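## Task

Swing the front door of server cabinet BJ43 open to its full travel and leave it there, not moving; the handle may remain pulled out. Every other cabinet must finish in its starting state. No slamming of doors, whether opening or closing; a hard slam counts as failure. The robot must not topple or be left leaning, or the task fails.

## Robot and tools

ROBOT. A TidyBot++: a wheeled base 0.54 m long, 0.50 m wide and 0.38 m tall on four powered casters, carrying one seven-joint arm with a two-finger gripper. The arm's shoulder sits 0.12 m ahead of the base centre and 0.68 m above the floor. Arm segments: upper arm 0.42 m, forearm 0.31 m, wrist to hand point 0.31 m. The arm begins folded with the hand aiming down. Two cameras: base_camera, fixed on the base (644x364), and wrist_camera, a fisheye (644x476) that looks the way the hand points.

FRAMES. Base frame: origin on the floor below the base centre, x ahead, y to the left, z up, metres. hand_pose is reported in it as the point between the finger pads; the hand's own z axis runs out along the fingers and the fingers close along its y axis. Odometry frame: where the base frame was when the scene began. base_odometry counts wheel turns (slip counts as motion); heading is radians, left positive, -3.142 to 3.142. base_tilt is in degrees, forward and right positive.

move. One action per call, built from any of base, joints, target, plus optional speeds; its motions start together. There is one arm, so every argument is a single object or list.
- base: an object of relative offsets from where the base stands when the command starts, along its axes at that moment. translate_m: metres, forward positive, -2 to 2. strafe_m: metres, left positive, -2 to 2. rotate_rad: radians, counter-clockwise seen from above positive, -6.3 to 6.3.
- joints: an object of absolute angles in radians by name. joint_1_rad (any angle; positive turns the arm clockwise from above, opposite to heading), joint_2_rad (shoulder, -2.249 to 2.249, 0 is upright, positive leans forward), joint_3_rad (any angle), joint_4_rad (elbow, -2.579 to 2.579, 0 straight), joint_5_rad (any angle), joint_6_rad (wrist, -2.099 to 2.099), joint_7_rad (any angle; 1.57 with hand down puts the fingers opening left-right). gripper_pos is absolute, 0 fully open (about 85 mm gap) to 1 fully closed. Any-angle joints go the short way round, so step less than half a turn at a time.
- target: one list of seven numbers [x, y, z, qw, qx, qy, qz], an absolute hand pose in the base frame, metres then a unit quaternion, in the form hand_pose prints. With target, joints may carry gripper_pos and nothing else.
- speeds: an object of top speeds for this action only: translate_m and strafe_m 0.05 to 0.5 m/s (for a combined drive, give it under one of the two keys), rotate_rad 0.1 to 1.57 rad/s.
- cameras: list of base_camera, wrist_camera or all; [] gives no images. blocking: true (default) returns once everything rests; false returns in about 0.5 s while motion continues.
Unknown keys make the call invalid; out-of-range values get it refused.

OTHER TOOLS. wait(seconds 0 to 10, cameras) lets the scene run and reports state; wait(0) shows an unblocked move in the "earlier move" line. stop(cameras) brakes all your running motions. zoom_image(camera, region [x0, y0, x1, y1] in pixels, top-left origin, at most 504 by 504) enlarges part of the latest image. read_manual(section "licences") only gives licence texts. finished_scene(scene) takes the current scene's number and closes it for good; the door must already be open and settled.

RESULTS. "move" reads done or the worst status. base_status, joint_status, hand_status: done, moving, off_target (rested away from target, may still push), contact_stop or time_out (unplanned stops; the target is dropped), not_followed (a check withheld targets; see "joint command not followed" or "pose unreachable" and "cause:"). hand_status done means within 10 mm and 2 degrees. hand_target is where the joint targets would put the hand. motor_effort is percent of each motor's maximum, with the peak of the last action in brackets. "ARM HIT" flags the arm striking itself or the base; "torque_fault" means a sensor limit froze the arm for 10 s. A Motor temperatures line lists each arm joint; MOTOR HOT appears at 60 °C and an OVER-TEMPERATURE FAULT at 75 °C, with keys reading limit_stop_at_motor_heat. on_its_own lists what the robot did unprompted. The pictures line names the images in order. If a call is refused, or an unplanned stop appears, the later move, wait and finished_scene calls in that reply are skipped.

PRACTICE. Hand targets usually land a few cm off; add (wanted minus read position) to your last target. For joints, resend last command plus (wanted minus read). To hold still, resend hand_target, not hand_pose. The arm does not avoid obstacles and keeps pushing if blocked; no check stops it hitting the base, and low, close, forward-pointing targets are risky.

AVOID. Pulling or shoving the door so it swings fast, or letting go of it while it still moves; ease it to its stop. Touching other cabinets. Driving or turning while the arm is caught on something about 0.6 m or higher, sideways swings of an outstretched arm, or hard horizontal tugs with a raised hand: these can tip the robot. Back away or retract the arm to right a lean. Excessive gripper force from yanking or twisting the handle, driving the arm into things, and holding a stretched arm for long, which heats the motors.

Each tool is called as name(argument=value, ...) on one line, values as JSON.

## Session

move()

Scene clock: 0.00 s.
Motor temperatures (°C): [29 22 26 32 32 42 35]
base_odometry: x=+0.000 y=+0.000 heading=+0.000
base_tilt: forward=-0.5 right=+0.5
base_status: not commanded
joint_positions: joint_1_rad=+0.036 joint_2_rad=-0.323 joint_3_rad=+3.119 joint_4_rad=-2.533 joint_5_rad=-0.040 joint_6_rad=-0.842 joint_7_rad=+1.598 gripper_pos=+0.000
joint_status: not commanded
motor_effort: joint_1_rad=+1 joint_2_rad=-1 joint_3_rad=+1 joint_4_rad=+14 joint_5_rad=+0 joint_6_rad=+1 joint_7_rad=+1
hand_pose: x=+0.2654 y=+0.0078 z=+0.5831 quat_wxyz=(-0.011, +0.999, -0.006, +0.045) (m; base frame)
hand_target: x=+0.2652 y=+0.0078 z=+0.5829 quat_wxyz=(-0.011, +0.999, -0.006, +0.045) (m; base frame)
hand_status: not commanded
pictures: base_camera, wrist_camera

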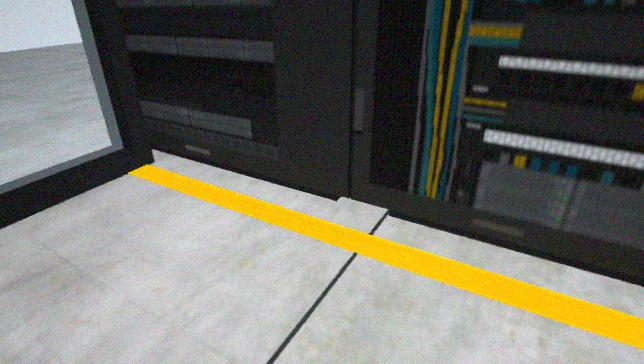

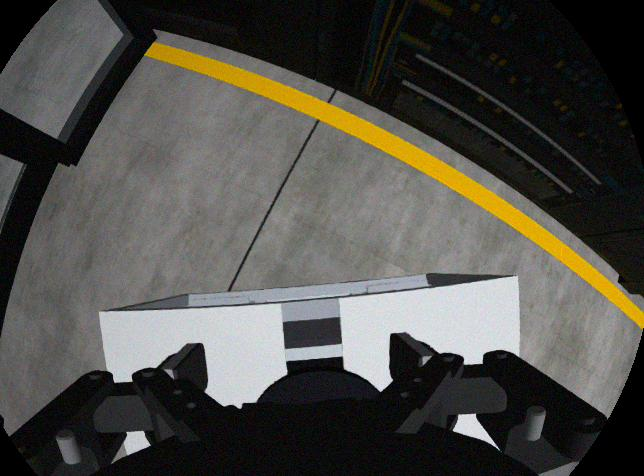

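move(joints={"joint_6_rad": 1.0})

Scene clock: 5.37 s.
Motor temperatures (°C): [29 22 26 32 32 42 35]
move: done
base_odometry: x=+0.000 y=+0.000 heading=+0.000
base_tilt: forward=-0.5 right=+0.5
base_status: not commanded
joint_positions: joint_1_rad=+0.036 joint_2_rad=-0.323 joint_3_rad=+3.119 joint_4_rad=-2.532 joint_5_rad=-0.040 joint_6_rad=+0.943 joint_7_rad=+1.598 gripper_pos=+0.000
joint_status: all done
motor_effort: joint_1_rad=+1(2) joint_2_rad=-6(7) joint_3_rad=+1(1) joint_4_rad=+19(19) joint_5_rad=+1(1) joint_6_rad=+8(9) joint_7_rad=+0(1)
hand_pose: x=+0.5345 y=-0.0122 z=+0.9868 quat_wxyz=(+0.019, +0.591, -0.013, +0.806) (m; base frame)
hand_target: x=+0.5286 y=-0.0124 z=+1.0022 quat_wxyz=(+0.020, +0.569, -0.013, +0.822) (m; base frame)
hand_status: not commanded
pictures: base_camera, wrist_camera

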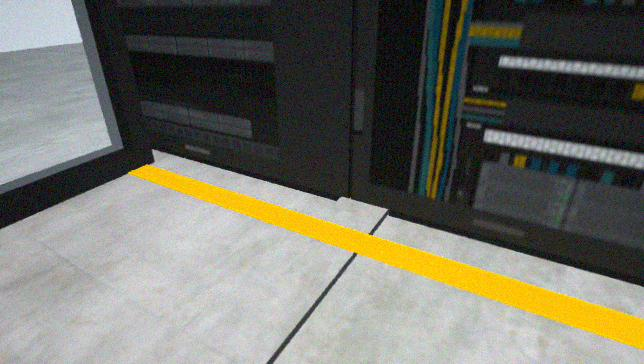

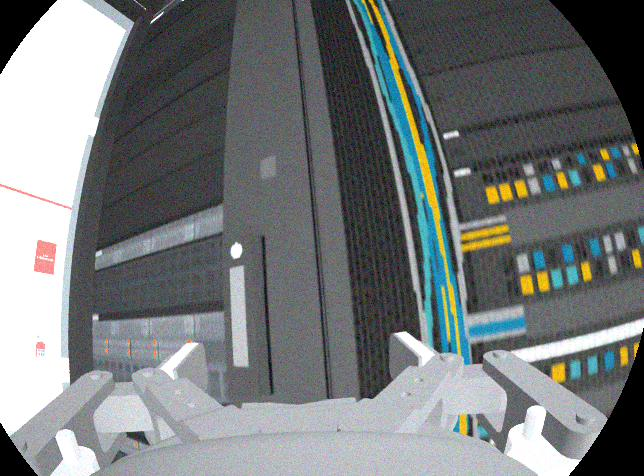

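move(joints={"joint_1_rad": 1.2, "joint_6_rad": 1.1}, cameras=["wrist_camera"])

move(joints={"joint_1_rad": 3.1}, cameras=["wrist_camera"])

move(joints={"joint_1_rad": -1.2}, cameras=["wrist_camera"])

move(joints={"joint_1_rad": -0.4, "joint_6_rad": 1.2}, cameras=["wrist_camera"])

Scene clock: 12.30 s.
Motor temperatures (°C): [29 22 26 32 32 42 35]
move: done
base_odometry: x=+0.000 y=+0.000 heading=+0.000
base_tilt: forward=-0.5 right=+0.5
base_status: not commanded
joint_positions: joint_1_rad=+1.181 joint_2_rad=-0.323 joint_3_rad=+3.119 joint_4_rad=-2.532 joint_5_rad=-0.040 joint_6_rad=+1.041 joint_7_rad=+1.598 gripper_pos=+0.000
joint_status: all done
motor_effort: joint_1_rad=+2(3) joint_2_rad=-6(7) joint_3_rad=+1(2) joint_4_rad=+19(19) joint_5_rad=+1(1) joint_6_rad=+8(9) joint_7_rad=+1(1)
hand_pose: x=+0.2748 y=-0.3740 z=+1.0152 quat_wxyz=(+0.469, +0.457, -0.310, +0.690) (m; base frame)
hand_target: x=+0.2644 y=-0.3698 z=+1.0308 quat_wxyz=(+0.485, +0.433, -0.301, +0.698) (m; base frame)
hand_status: not commanded
pictures: wrist_camera

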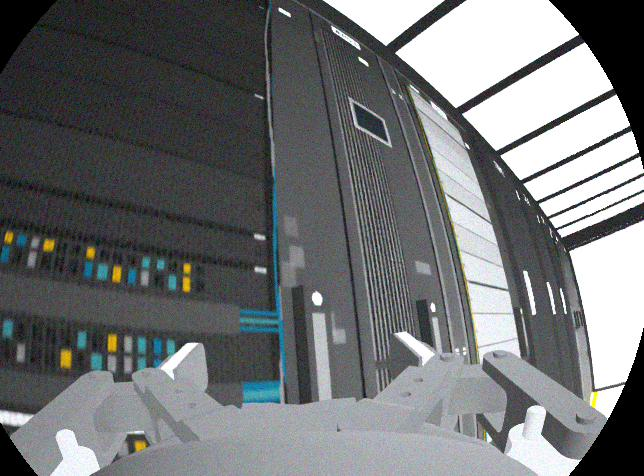

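Scene clock: 15.33 s.
Motor temperatures (°C): [29 22 26 32 32 42 35]
move: done
base_odometry: x=+0.000 y=+0.000 heading=+0.000
base_tilt: forward=-0.5 right=+0.5
base_status: not commanded
joint_positions: joint_1_rad=+3.081 joint_2_rad=-0.323 joint_3_rad=+3.119 joint_4_rad=-2.532 joint_5_rad=-0.040 joint_6_rad=+1.041 joint_7_rad=+1.598 gripper_pos=+0.000
joint_status: all done
motor_effort: joint_1_rad=+1(3) joint_2_rad=-6(6) joint_3_rad=+1(1) joint_4_rad=+19(19) joint_5_rad=+1(1) joint_6_rad=+7(8) joint_7_rad=+0(1)
hand_pose: x=-0.2852 y=-0.0265 z=+1.0155 quat_wxyz=(+0.834, +0.014, -0.551, +0.020) (m; base frame)
hand_target: x=-0.2780 y=-0.0181 z=+1.0308 quat_wxyz=(+0.849, +0.007, -0.528, +0.012) (m; base frame)
hand_status: not commanded
pictures: wrist_camera

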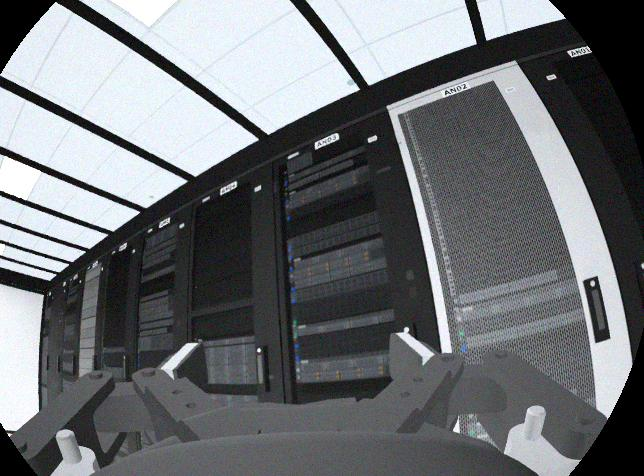

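Scene clock: 18.43 s.
Motor temperatures (°C): [29 22 26 32 32 42 35]
move: done
base_odometry: x=+0.000 y=+0.000 heading=+0.000
base_tilt: forward=-0.5 right=+0.5
base_status: not commanded
joint_positions: joint_1_rad=+5.064 joint_2_rad=-0.323 joint_3_rad=+3.119 joint_4_rad=-2.532 joint_5_rad=-0.040 joint_6_rad=+1.042 joint_7_rad=+1.598 gripper_pos=+0.000
joint_status: all done
motor_effort: joint_1_rad=+1(3) joint_2_rad=-6(7) joint_3_rad=+1(2) joint_4_rad=+19(19) joint_5_rad=+1(1) joint_6_rad=+8(8) joint_7_rad=+0(1)
hand_pose: x=+0.2567 y=+0.3809 z=+1.0156 quat_wxyz=(+0.473, -0.454, -0.313, -0.687) (m; base frame)
hand_target: x=+0.2616 y=+0.3709 z=+1.0308 quat_wxyz=(+0.475, -0.438, -0.295, -0.704) (m; base frame)
hand_status: not commanded
pictures: wrist_camera

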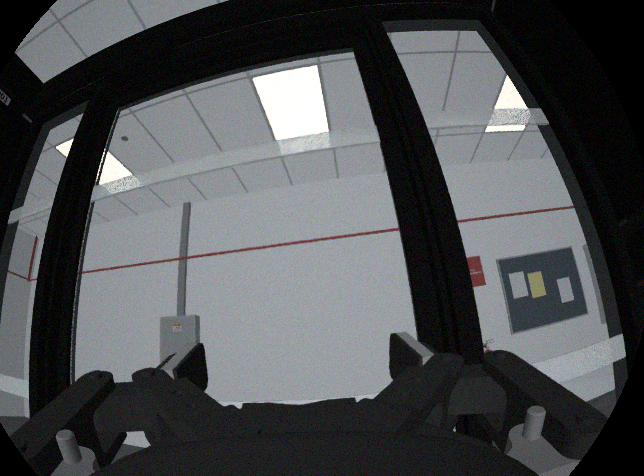

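Scene clock: 20.50 s.
Motor temperatures (°C): [29 22 26 32 32 42 35]
move: done
base_odometry: x=+0.000 y=+0.000 heading=+0.000
base_tilt: forward=-0.5 right=+0.5
base_status: not commanded
joint_positions: joint_1_rad=+5.864 joint_2_rad=-0.323 joint_3_rad=+3.119 joint_4_rad=-2.532 joint_5_rad=-0.040 joint_6_rad=+1.140 joint_7_rad=+1.598 gripper_pos=+0.000
joint_status: all done
motor_effort: joint_1_rad=+1(2) joint_2_rad=-5(6) joint_3_rad=+1(2) joint_4_rad=+18(19) joint_5_rad=+1(1) joint_6_rad=+7(9) joint_7_rad=+1(1)
hand_pose: x=+0.4762 y=+0.1605 z=+1.0431 quat_wxyz=(+0.173, -0.499, -0.102, -0.843) (m; base frame)
hand_target: x=+0.4707 y=+0.1497 z=+1.0579 quat_wxyz=(+0.167, -0.476, -0.092, -0.859) (m; base frame)
hand_status: not commanded
pictures: wrist_camera

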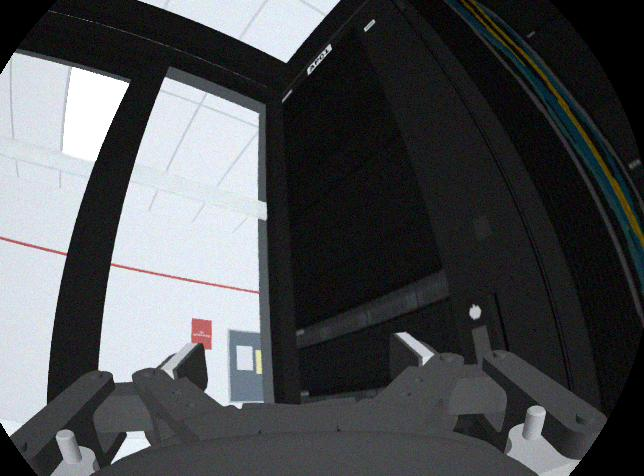

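zoom_image(camera="wrist_camera", region=[260, 0, 400, 120])

move(joints={"joint_1_rad": 0.9, "joint_6_rad": 1.4}, cameras=["wrist_camera"])

zoom_image(camera="wrist_camera", region=[200, 0, 600, 300])

move(joints={"joint_1_rad": 1.4}, cameras=["wrist_camera"])

zoom_image(camera="wrist_camera", region=[100, 50, 500, 350])

Scaled by 3.600.

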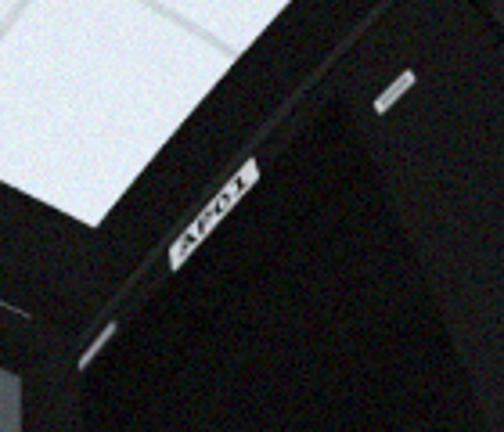

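Scene clock: 26.63 s.
Motor temperatures (°C): [29 22 26 32 32 42 35]
move: done
base_odometry: x=+0.000 y=+0.000 heading=+0.000
base_tilt: forward=-0.5 right=+0.5
base_status: not commanded
joint_positions: joint_1_rad=+7.164 joint_2_rad=-0.323 joint_3_rad=+3.119 joint_4_rad=-2.532 joint_5_rad=-0.040 joint_6_rad=+1.339 joint_7_rad=+1.598 gripper_pos=+0.000
joint_status: all done
motor_effort: joint_1_rad=+1(3) joint_2_rad=-5(6) joint_3_rad=+1(2) joint_4_rad=+18(19) joint_5_rad=+1(1) joint_6_rad=+6(8) joint_7_rad=+0(1)
hand_pose: x=+0.3461 y=-0.2750 z=+1.0941 quat_wxyz=(-0.394, -0.379, +0.185, -0.817) (m; base frame)
hand_target: x=+0.3327 y=-0.2697 z=+1.1071 quat_wxyz=(-0.407, -0.353, +0.177, -0.823) (m; base frame)
hand_status: not commanded
pictures: wrist_camera

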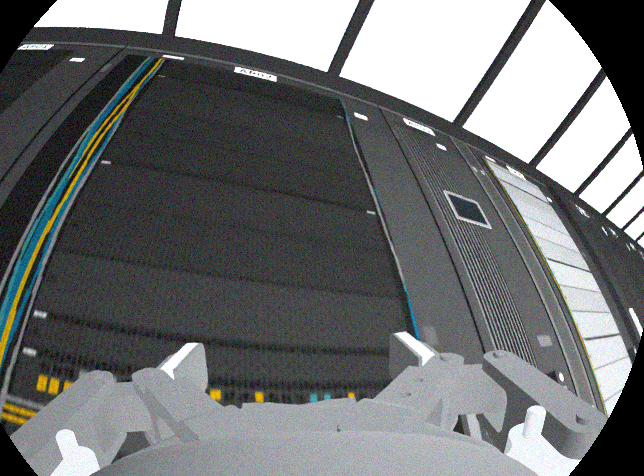

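Scaled by 1.260.

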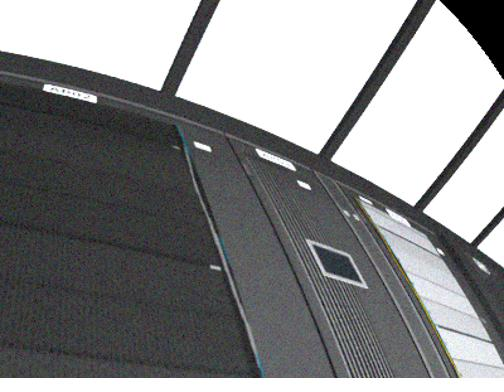

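Scene clock: 28.33 s.
Motor temperatures (°C): [29 22 26 32 32 42 35]
move: done
base_odometry: x=+0.000 y=+0.000 heading=+0.000
base_tilt: forward=-0.5 right=+0.5
base_status: not commanded
joint_positions: joint_1_rad=+7.664 joint_2_rad=-0.323 joint_3_rad=+3.119 joint_4_rad=-2.532 joint_5_rad=-0.040 joint_6_rad=+1.340 joint_7_rad=+1.598 gripper_pos=+0.000
joint_status: all done
motor_effort: joint_1_rad=+1(3) joint_2_rad=-5(5) joint_3_rad=+1(1) joint_4_rad=+18(18) joint_5_rad=+1(1) joint_6_rad=+7(7) joint_7_rad=+1(1)
hand_pose: x=+0.1863 y=-0.3500 z=+1.0944 quat_wxyz=(-0.584, -0.321, +0.273, -0.694) (m; base frame)
hand_target: x=+0.1773 y=-0.3392 z=+1.1071 quat_wxyz=(-0.598, -0.298, +0.259, -0.697) (m; base frame)
hand_status: not commanded
pictures: wrist_camera

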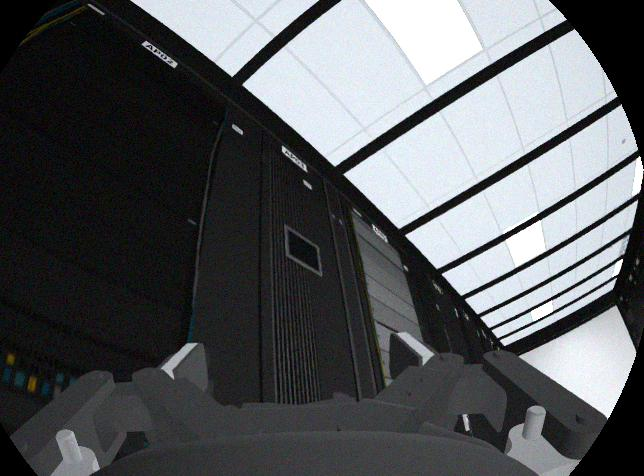

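Scaled by 1.260.

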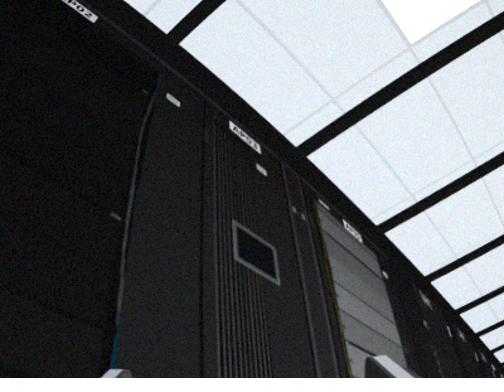

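zoom_image(camera="wrist_camera", region=[220, 110, 340, 200])

zoom_image(camera="wrist_camera", region=[340, 200, 520, 350])

move(joints={"joint_1_rad": 3.1, "joint_6_rad": 1.0}, cameras=["wrist_camera"])

zoom_image(camera="wrist_camera", region=[270, 50, 520, 230])

zoom_image(camera="wrist_camera", region=[30, 180, 280, 380])

Scaled by 4.200.

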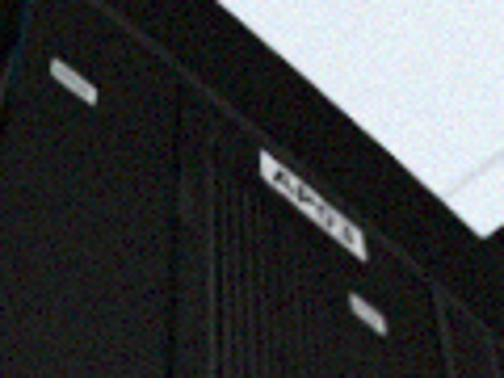

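Scaled by 2.800.

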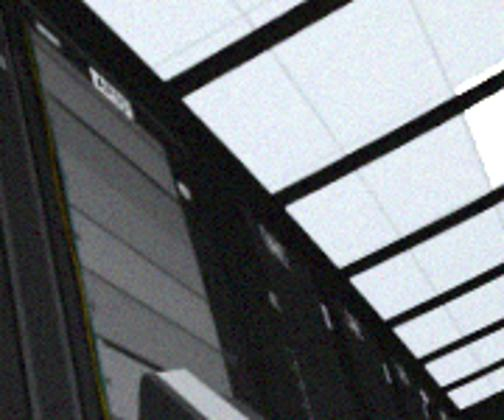

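Scene clock: 35.63 s.
Motor temperatures (°C): [29 22 26 32 32 42 35]
move: done
base_odometry: x=+0.000 y=+0.000 heading=+0.000
base_tilt: forward=-0.5 right=+0.5
base_status: not commanded
joint_positions: joint_1_rad=+9.364 joint_2_rad=-0.323 joint_3_rad=+3.119 joint_4_rad=-2.532 joint_5_rad=-0.040 joint_6_rad=+1.072 joint_7_rad=+1.598 gripper_pos=+0.000
joint_status: all done
motor_effort: joint_1_rad=+1(3) joint_2_rad=-6(6) joint_3_rad=+1(2) joint_4_rad=+18(19) joint_5_rad=+1(1) joint_6_rad=+8(9) joint_7_rad=+1(1)
hand_pose: x=-0.2814 y=-0.0260 z=+1.0240 quat_wxyz=(-0.842, -0.013, +0.539, -0.020) (m; base frame)
hand_target: x=-0.2903 y=-0.0192 z=+1.0022 quat_wxyz=(-0.822, -0.009, +0.569, -0.012) (m; base frame)
hand_status: not commanded
pictures: wrist_camera

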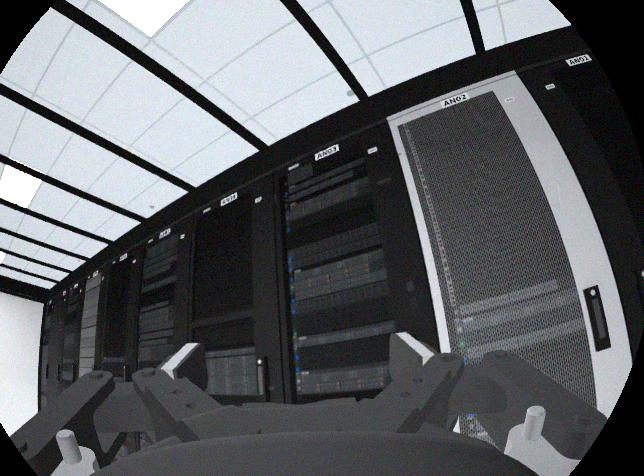

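Scaled by 2.016.

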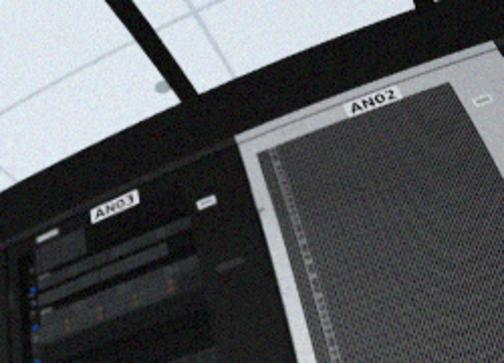

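Scaled by 2.016.

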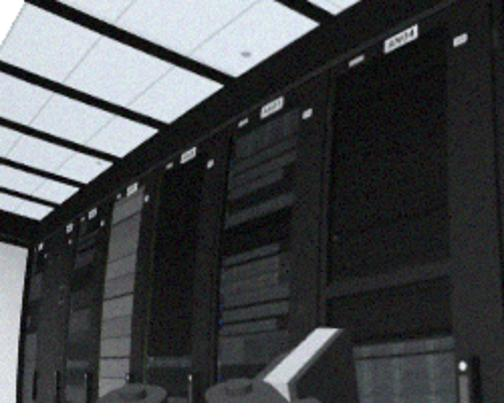

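zoom_image(camera="wrist_camera", region=[480, 70, 570, 130])

move(joints={"joint_1_rad": 2.4, "joint_6_rad": 1.3}, cameras=["wrist_camera"])

zoom_image(camera="wrist_camera", region=[300, 0, 500, 200])

zoom_image(camera="wrist_camera", region=[100, 200, 350, 400])

Scaled by 5.600.

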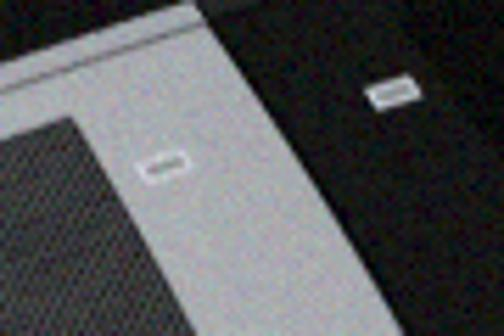

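Scene clock: 42.27 s.
Motor temperatures (°C): [29 22 26 32 32 42 35]
move: done
base_odometry: x=+0.000 y=+0.000 heading=+0.000
base_tilt: forward=-0.5 right=+0.5
base_status: not commanded
joint_positions: joint_1_rad=+8.702 joint_2_rad=-0.323 joint_3_rad=+3.119 joint_4_rad=-2.532 joint_5_rad=-0.040 joint_6_rad=+1.239 joint_7_rad=+1.598 gripper_pos=+0.000
joint_status: all done
motor_effort: joint_1_rad=+2(3) joint_2_rad=-5(6) joint_3_rad=+1(2) joint_4_rad=+18(19) joint_5_rad=+1(1) joint_6_rad=+7(8) joint_7_rad=+1(1)
hand_pose: x=-0.1622 y=-0.2488 z=+1.0694 quat_wxyz=(-0.830, -0.160, +0.438, -0.306) (m; base frame)
hand_target: x=-0.1495 y=-0.2464 z=+1.0835 quat_wxyz=(-0.840, -0.155, +0.412, -0.318) (m; base frame)
hand_status: not commanded
pictures: wrist_camera

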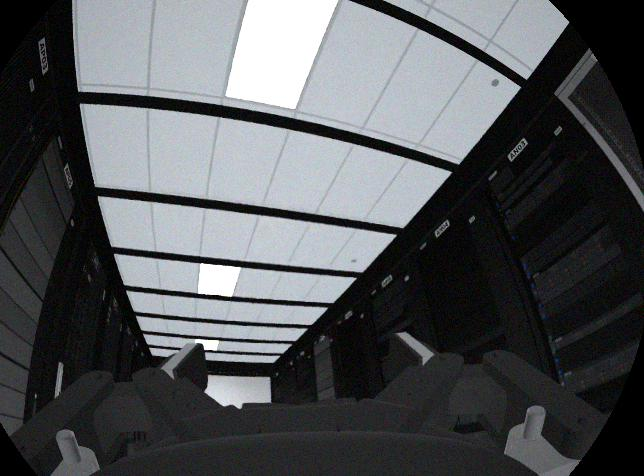

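Scaled by 2.520.

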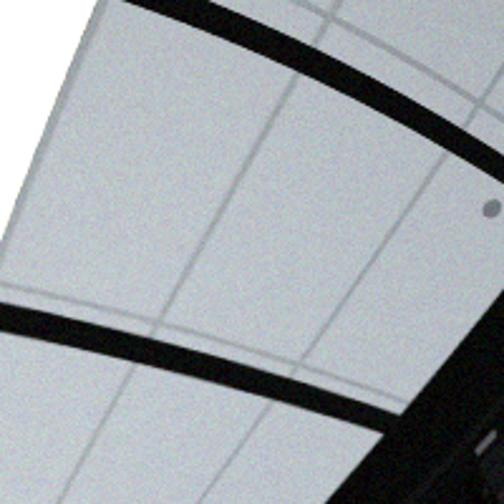

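Scaled by 2.016.

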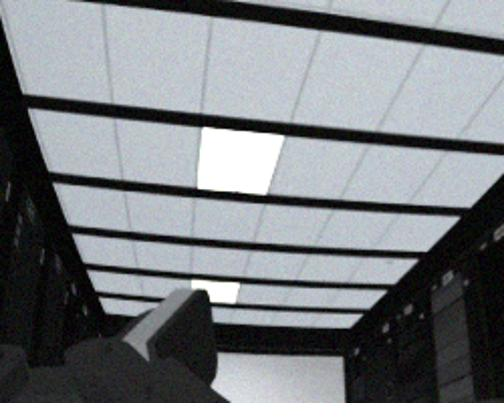

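move(joints={"joint_1_rad": 0.9, "joint_2_rad": -0.3, "joint_4_rad": -1.0, "joint_6_rad": -0.4}, cameras=["wrist_camera"])

Scene clock: 49.70 s.
Motor temperatures (°C): [29 22 26 32 32 42 35]
move: done
base_odometry: x=+0.000 y=+0.000 heading=+0.000
base_tilt: forward=-0.5 right=+0.5
base_status: not commanded
joint_positions: joint_1_rad=+7.202 joint_2_rad=-0.316 joint_3_rad=+3.119 joint_4_rad=-1.009 joint_5_rad=-0.040 joint_6_rad=-0.328 joint_7_rad=+1.598 gripper_pos=+0.000
joint_status: all done
motor_effort: joint_1_rad=+1(3) joint_2_rad=-4(11) joint_3_rad=+1(2) joint_4_rad=+16(22) joint_5_rad=+0(1) joint_6_rad=+7(8) joint_7_rad=+1(1)
hand_pose: x=+0.3366 y=-0.2550 z=+1.4863 quat_wxyz=(-0.373, -0.443, +0.206, -0.789) (m; base frame)
hand_target: x=+0.3547 y=-0.2661 z=+1.4653 quat_wxyz=(-0.357, -0.476, +0.216, -0.774) (m; base frame)
hand_status: not commanded
pictures: wrist_camera

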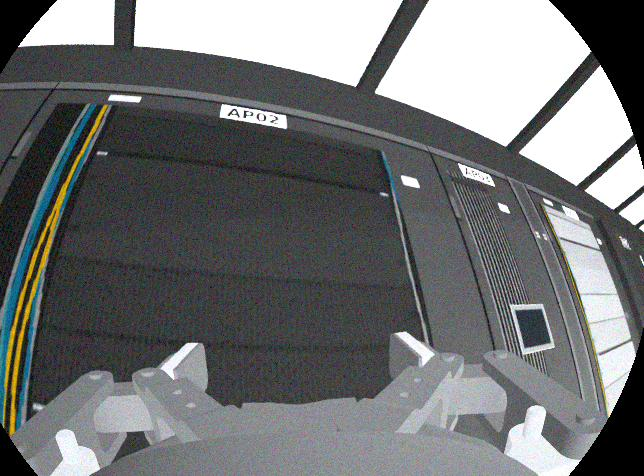

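zoom_image(camera="wrist_camera", region=[380, 150, 540, 250])

zoom_image(camera="wrist_camera", region=[540, 190, 644, 270])

zoom_image(camera="wrist_camera", region=[90, 80, 300, 170])

Scaled by 3.150.

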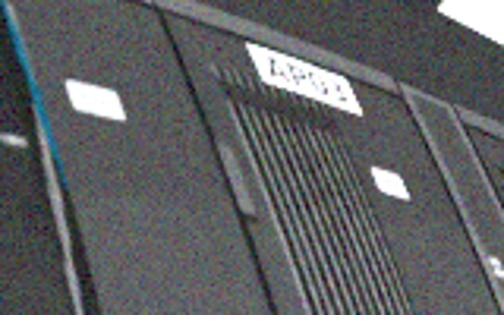

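Scaled by 4.846.

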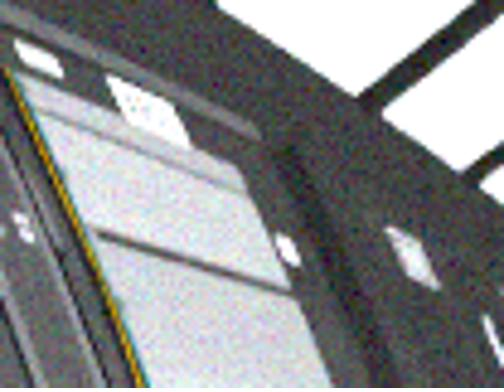

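Scaled by 2.400.

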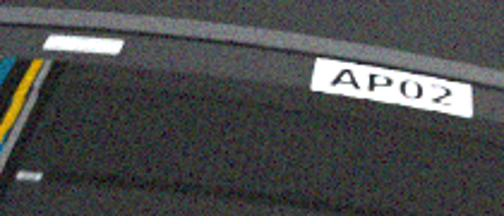

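move(base={"rotate_rad": -2.05}, joints={"joint_1_rad": 0.0})

Scene clock: 59.77 s.
Motor temperatures (°C): [29 22 26 32 32 42 35]
move: done
base_odometry: x=+0.000 y=+0.000 heading=-2.049
base_tilt: forward=-0.5 right=+0.5
base_status: done
joint_positions: joint_1_rad=+6.302 joint_2_rad=-0.307 joint_3_rad=+3.119 joint_4_rad=-1.008 joint_5_rad=-0.040 joint_6_rad=-0.332 joint_7_rad=+1.598 gripper_pos=+0.000
joint_status: all done
motor_effort: joint_1_rad=+2(3) joint_2_rad=-4(7) joint_3_rad=+1(2) joint_4_rad=+16(17) joint_5_rad=+0(1) joint_6_rad=+7(8) joint_7_rad=+1(1)
hand_pose: x=+0.4618 y=+0.0118 z=+1.4824 quat_wxyz=(+0.007, -0.494, -0.007, -0.869) (m; base frame)
hand_target: x=+0.4740 y=+0.0192 z=+1.4653 quat_wxyz=(+0.015, -0.523, -0.013, -0.852) (m; base frame)
hand_status: not commanded
pictures: base_camera, wrist_camera

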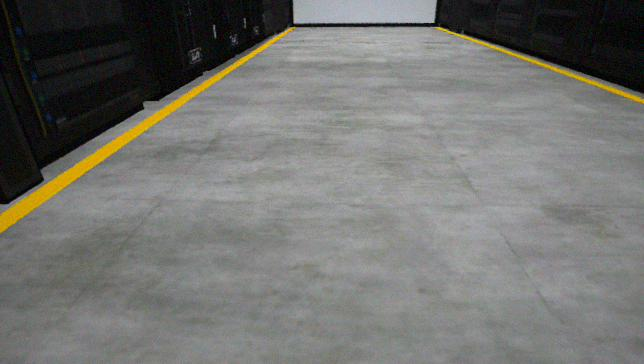

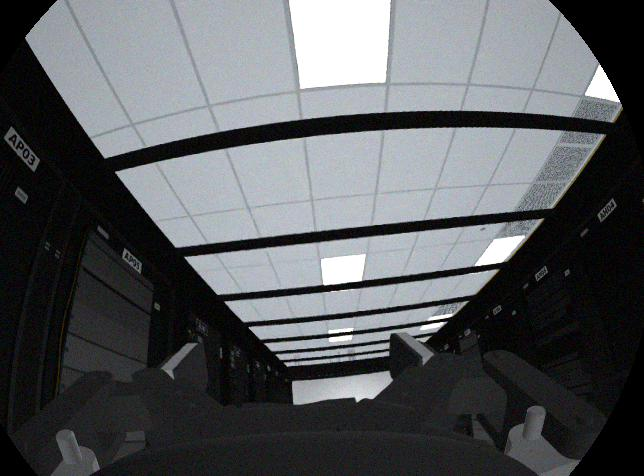

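zoom_image(camera="base_camera", region=[120, 0, 300, 90])

zoom_image(camera="wrist_camera", region=[0, 120, 200, 320])

zoom_image(camera="wrist_camera", region=[180, 300, 300, 400])

zoom_image(camera="wrist_camera", region=[430, 180, 640, 360])

Scaled by 2.800.

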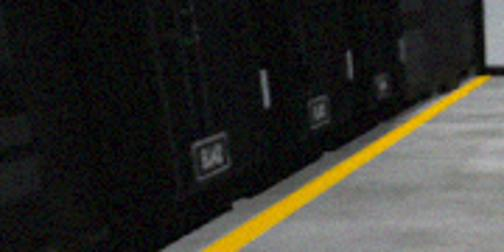

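Scaled by 2.520.

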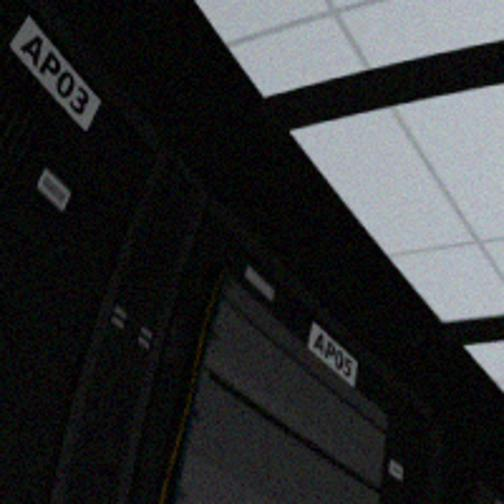

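Scaled by 4.200.

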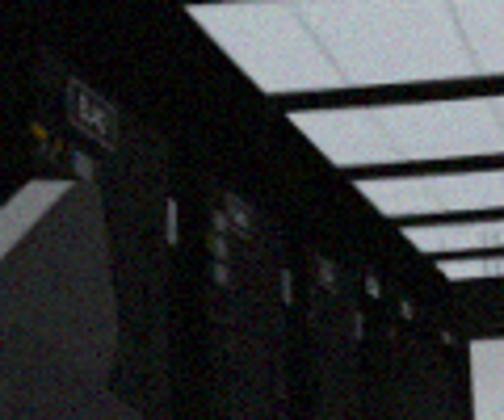

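Scaled by 2.400.

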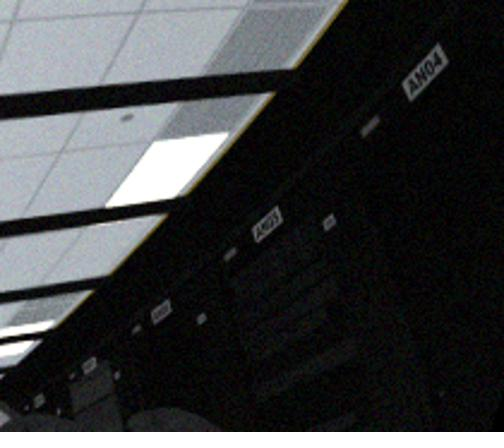

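move(base={"translate_m": 1.3})

zoom_image(camera="base_camera", region=[0, 0, 300, 180])

Scene clock: 67.37 s.
Motor temperatures (°C): [29 22 26 32 32 42 35]
move: done
base_odometry: x=-0.599 y=-1.154 heading=-2.050
base_tilt: forward=-0.5 right=+0.5
base_status: done
joint_positions: joint_1_rad=+6.302 joint_2_rad=-0.297 joint_3_rad=+3.119 joint_4_rad=-1.004 joint_5_rad=-0.040 joint_6_rad=-0.334 joint_7_rad=+1.598 gripper_pos=+0.000
joint_status: not commanded
motor_effort: joint_1_rad=+2(2) joint_2_rad=-4(8) joint_3_rad=+1(2) joint_4_rad=+16(18) joint_5_rad=+0(1) joint_6_rad=+7(8) joint_7_rad=+0(1)
hand_pose: x=+0.4688 y=+0.0118 z=+1.4801 quat_wxyz=(+0.007, -0.498, -0.007, -0.867) (m; base frame)
hand_target: x=+0.4740 y=+0.0192 z=+1.4653 quat_wxyz=(+0.015, -0.523, -0.013, -0.852) (m; base frame)
hand_status: not commanded
pictures: base_camera, wrist_camera

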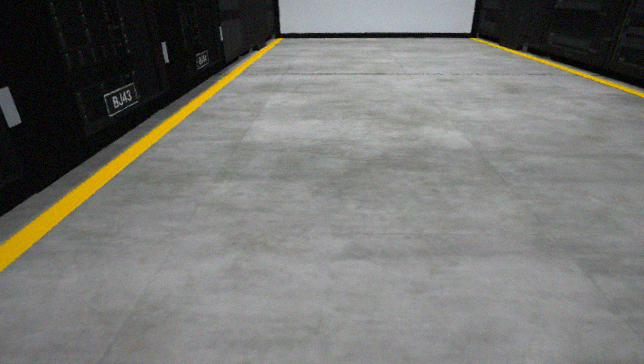

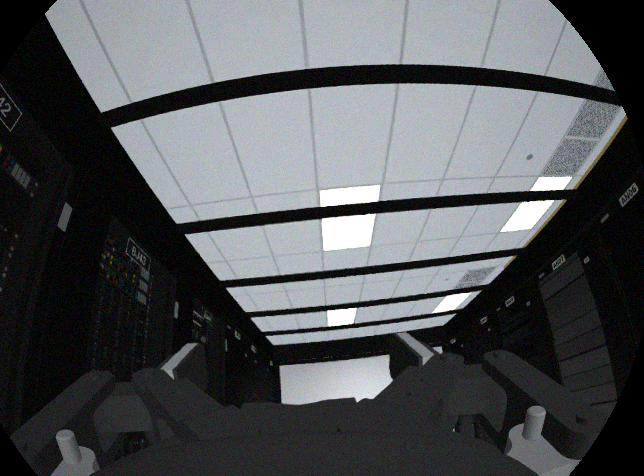

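Scaled by 1.680.

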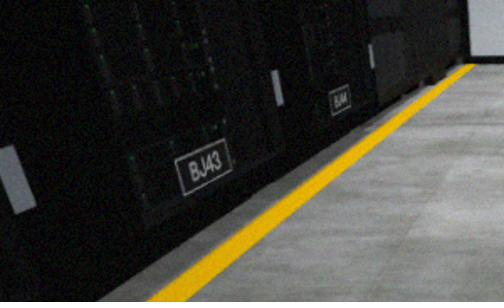

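move(base={"translate_m": 1.3, "strafe_m": -0.2}, cameras=["base_camera"])

move(base={"rotate_rad": 1.57}, joints={"joint_2_rad": -0.32, "joint_4_rad": -2.53, "joint_6_rad": 0.5})

Scene clock: 76.87 s.
Motor temperatures (°C): [29 22 26 32 32 42 35]
move: done
base_odometry: x=-1.375 y=-2.216 heading=-2.050
base_tilt: forward=-0.5 right=+0.5
base_status: done
joint_positions: joint_1_rad=+6.302 joint_2_rad=-0.295 joint_3_rad=+3.119 joint_4_rad=-1.002 joint_5_rad=-0.040 joint_6_rad=-0.335 joint_7_rad=+1.598 gripper_pos=+0.000
joint_status: not commanded
motor_effort: joint_1_rad=+0(2) joint_2_rad=-4(9) joint_3_rad=+1(2) joint_4_rad=+16(18) joint_5_rad=+0(1) joint_6_rad=+7(8) joint_7_rad=+1(1)
hand_pose: x=+0.4692 y=+0.0118 z=+1.4803 quat_wxyz=(+0.007, -0.498, -0.007, -0.867) (m; base frame)
hand_target: x=+0.4740 y=+0.0192 z=+1.4653 quat_wxyz=(+0.015, -0.523, -0.013, -0.852) (m; base frame)
hand_status: not commanded
pictures: base_camera

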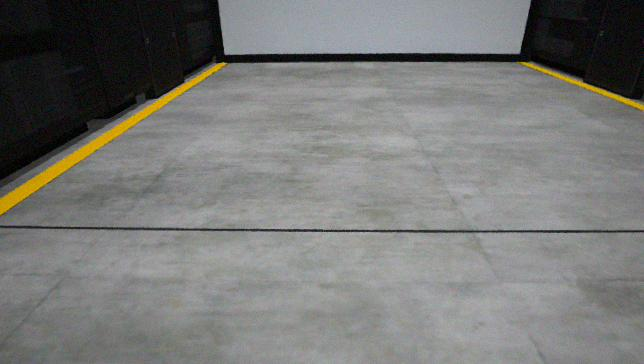

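Scene clock: 79.87 s.
Motor temperatures (°C): [29 22 26 32 32 42 35]
move: done
base_odometry: x=-1.375 y=-2.216 heading=-0.481
base_tilt: forward=-0.5 right=+0.5
base_status: done
joint_positions: joint_1_rad=+6.293 joint_2_rad=-0.301 joint_3_rad=+3.117 joint_4_rad=-2.516 joint_5_rad=-0.040 joint_6_rad=+0.440 joint_7_rad=+1.598 gripper_pos=+0.000
joint_status: all done
motor_effort: joint_1_rad=+1(3) joint_2_rad=-7(13) joint_3_rad=+1(3) joint_4_rad=+19(25) joint_5_rad=+0(1) joint_6_rad=+8(10) joint_7_rad=+1(1)
hand_pose: x=+0.5503 y=+0.0032 z=+0.8318 quat_wxyz=(-0.002, -0.775, +0.001, -0.631) (m; base frame)
hand_target: x=+0.5469 y=+0.0060 z=+0.8503 quat_wxyz=(+0.000, -0.755, -0.002, -0.656) (m; base frame)
hand_status: not commanded
pictures: base_camera, wrist_camera

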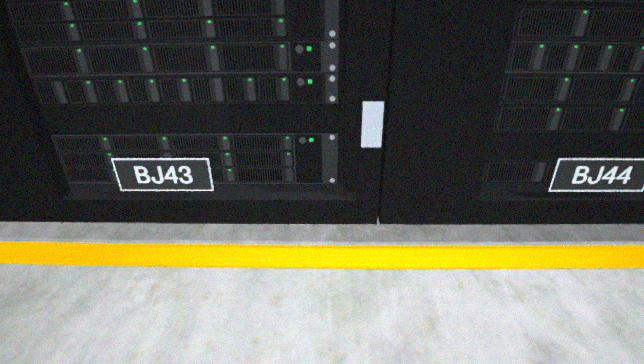

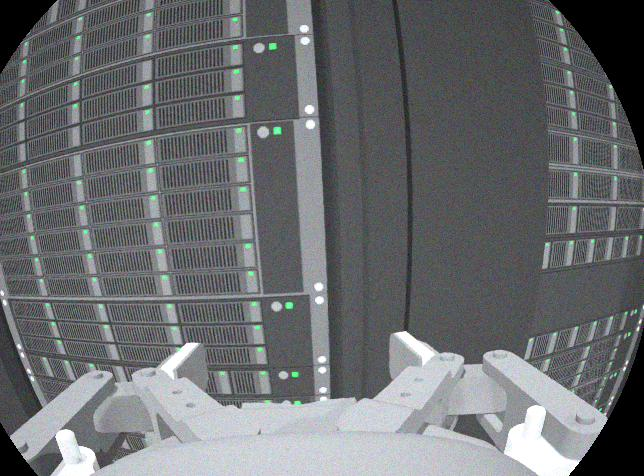

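move(base={"strafe_m": 0.3, "translate_m": -0.3})

Scene clock: 85.03 s.
Motor temperatures (°C): [29 23 26 32 32 42 35]
move: done
base_odometry: x=-1.503 y=-1.811 heading=-0.480
base_tilt: forward=-0.5 right=+0.5
base_status: done
joint_positions: joint_1_rad=+6.293 joint_2_rad=-0.310 joint_3_rad=+3.117 joint_4_rad=-2.519 joint_5_rad=-0.040 joint_6_rad=+0.444 joint_7_rad=+1.598 gripper_pos=+0.000
joint_status: not commanded
motor_effort: joint_1_rad=+2(3) joint_2_rad=-6(9) joint_3_rad=+1(2) joint_4_rad=+19(20) joint_5_rad=+1(1) joint_6_rad=+8(9) joint_7_rad=+1(1)
hand_pose: x=+0.5483 y=+0.0032 z=+0.8354 quat_wxyz=(-0.002, -0.772, +0.001, -0.636) (m; base frame)
hand_target: x=+0.5469 y=+0.0060 z=+0.8503 quat_wxyz=(+0.000, -0.755, -0.002, -0.656) (m; base frame)
hand_status: not commanded
pictures: base_camera, wrist_camera

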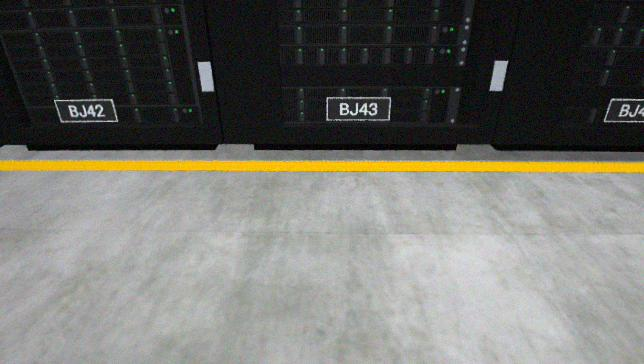

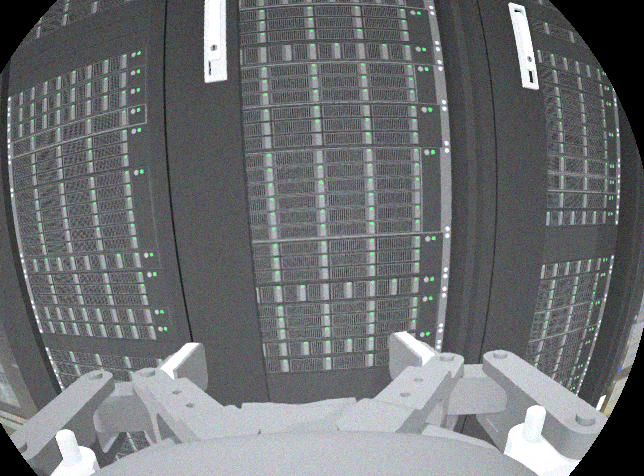

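move(joints={"joint_2_rad": -0.32, "joint_4_rad": -2.0, "joint_6_rad": 0.11, "joint_1_rad": -0.25}, cameras=["wrist_camera"])

zoom_image(camera="wrist_camera", region=[200, 50, 400, 300])

Scene clock: 89.90 s.
Motor temperatures (°C): [29 23 26 32 32 42 35]
move: done
base_odometry: x=-1.503 y=-1.811 heading=-0.480
base_tilt: forward=-0.5 right=+0.5
base_status: not commanded
joint_positions: joint_1_rad=+6.052 joint_2_rad=-0.311 joint_3_rad=+3.117 joint_4_rad=-2.009 joint_5_rad=-0.040 joint_6_rad=+0.182 joint_7_rad=+1.598 gripper_pos=+0.000
joint_status: all done
motor_effort: joint_1_rad=+2(3) joint_2_rad=-10(10) joint_3_rad=+1(1) joint_4_rad=+22(23) joint_5_rad=+0(1) joint_6_rad=+9(9) joint_7_rad=+0(1)
hand_pose: x=+0.5964 y=+0.1264 z=+1.0594 quat_wxyz=(+0.091, -0.682, -0.084, -0.720) (m; base frame)
hand_target: x=+0.5915 y=+0.1344 z=+1.0470 quat_wxyz=(+0.096, -0.701, -0.093, -0.701) (m; base frame)
hand_status: not commanded
pictures: wrist_camera

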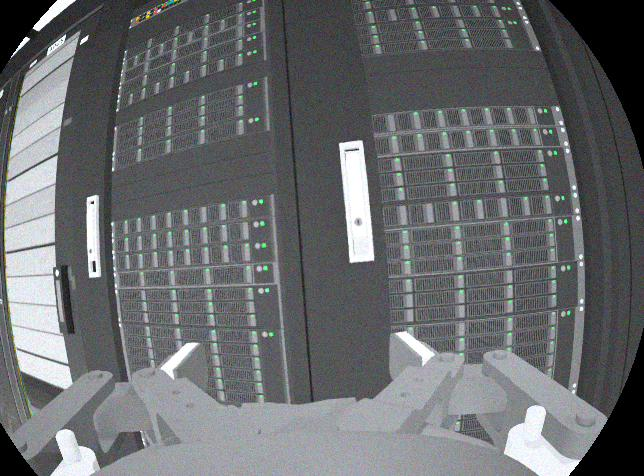

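Scaled by 2.016.

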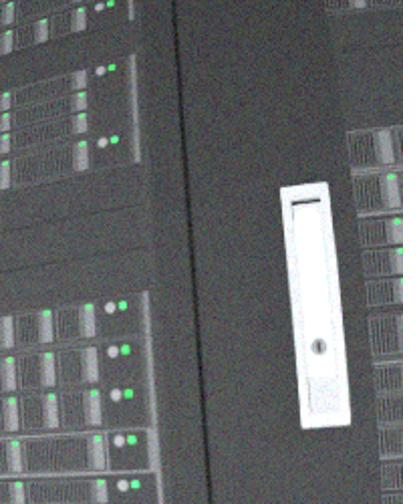

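zoom_image(camera="wrist_camera", region=[325, 130, 395, 200])

zoom_image(camera="wrist_camera", region=[325, 200, 395, 270])

Scaled by 7.200.

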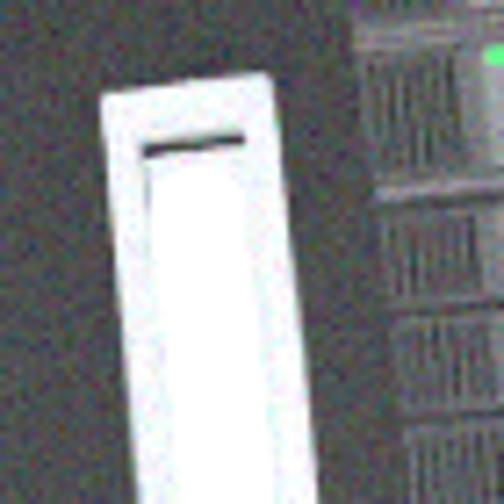

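Scaled by 7.200.

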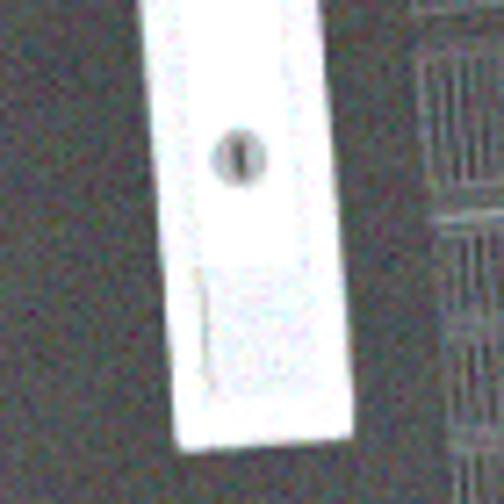

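move(base={"strafe_m": 0.13}, joints={"joint_1_rad": 0.0, "joint_2_rad": 0.0, "joint_4_rad": -2.0, "joint_6_rad": 0.11}, cameras=["wrist_camera"])

zoom_image(camera="wrist_camera", region=[250, 150, 370, 330])

Scene clock: 104.30 s.
Motor temperatures (°C): [29 23 26 32 32 42 35]
move: done
base_odometry: x=-1.443 y=-1.695 heading=-0.480
base_tilt: forward=-0.5 right=+0.5
base_status: done
joint_positions: joint_1_rad=+6.267 joint_2_rad=-0.004 joint_3_rad=+3.116 joint_4_rad=-2.005 joint_5_rad=-0.040 joint_6_rad=+0.175 joint_7_rad=+1.598 gripper_pos=+0.000
joint_status: all done
motor_effort: joint_1_rad=+2(3) joint_2_rad=-20(22) joint_3_rad=+1(3) joint_4_rad=+21(23) joint_5_rad=+0(1) joint_6_rad=+8(9) joint_7_rad=+0(1)
hand_pose: x=+0.7035 y=+0.0241 z=+0.8927 quat_wxyz=(+0.014, -0.791, -0.010, -0.611) (m; base frame)
hand_target: x=+0.7000 y=+0.0133 z=+0.8741 quat_wxyz=(+0.008, -0.811, -0.003, -0.586) (m; base frame)
hand_status: not commanded
pictures: wrist_camera

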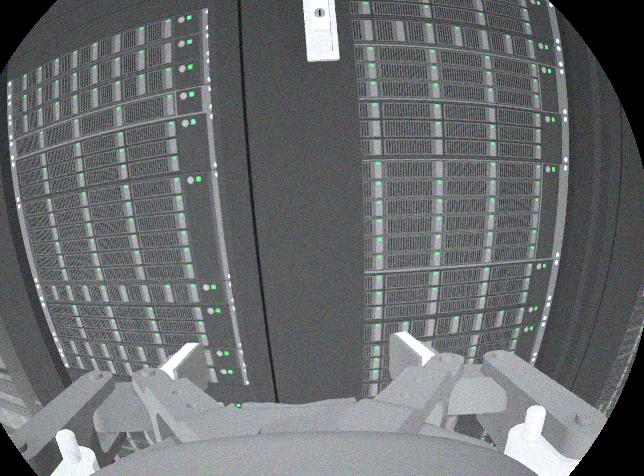

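Scaled by 2.800.

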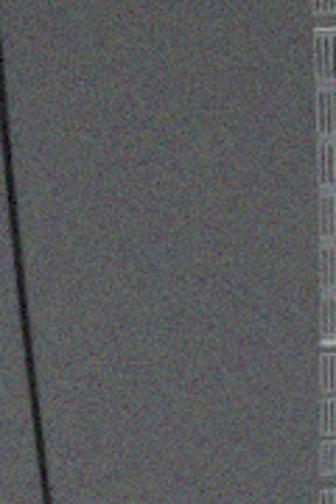

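move(joints={"joint_1_rad": 0.0, "joint_2_rad": -0.1, "joint_4_rad": -1.7, "joint_6_rad": 0.0}, cameras=["wrist_camera"])

zoom_image(camera="wrist_camera", region=[250, 100, 400, 350])

Scene clock: 109.63 s.
Motor temperatures (°C): [29 23 26 33 32 42 35]
move: done
base_odometry: x=-1.443 y=-1.695 heading=-0.480
base_tilt: forward=-0.5 right=+0.5
base_status: not commanded
joint_positions: joint_1_rad=+6.267 joint_2_rad=-0.095 joint_3_rad=+3.116 joint_4_rad=-1.703 joint_5_rad=-0.040 joint_6_rad=+0.071 joint_7_rad=+1.598 gripper_pos=+0.000
joint_status: all done
motor_effort: joint_1_rad=+2(2) joint_2_rad=-18(22) joint_3_rad=+1(1) joint_4_rad=+23(24) joint_5_rad=+0(1) joint_6_rad=+8(9) joint_7_rad=+0(1)
hand_pose: x=+0.7036 y=+0.0263 z=+1.0993 quat_wxyz=(+0.018, -0.695, -0.010, -0.719) (m; base frame)
hand_target: x=+0.7019 y=+0.0155 z=+1.0822 quat_wxyz=(+0.011, -0.717, -0.005, -0.697) (m; base frame)
hand_status: not commanded
pictures: wrist_camera

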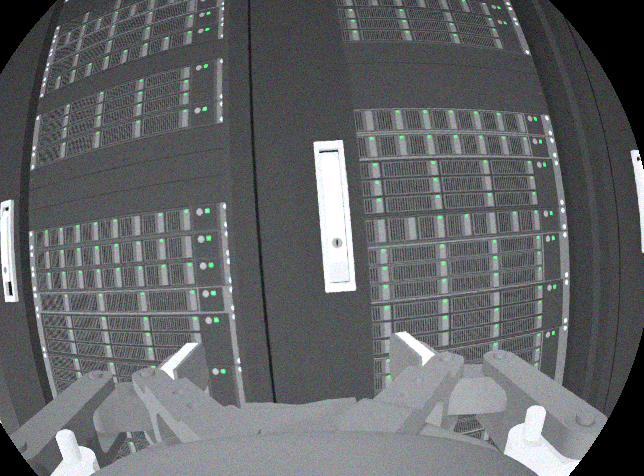

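Scaled by 2.016.

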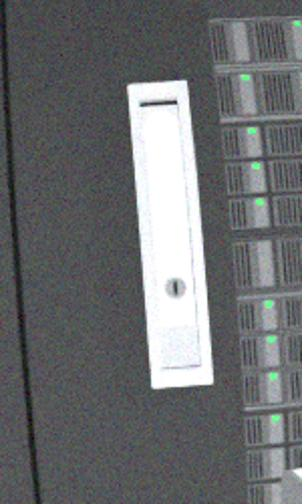

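zoom_image(camera="wrist_camera", region=[0, 190, 60, 310])

zoom_image(camera="wrist_camera", region=[300, 220, 370, 300])

zoom_image(camera="wrist_camera", region=[600, 140, 643, 260])

Scaled by 4.200.

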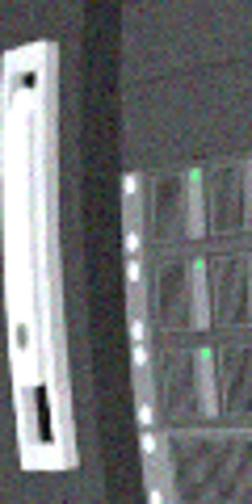

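Scaled by 6.300.

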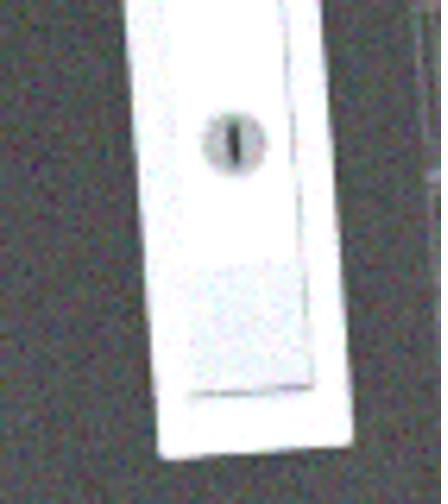

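Scaled by 4.200.

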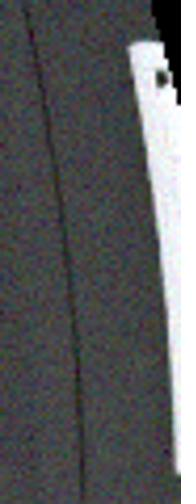

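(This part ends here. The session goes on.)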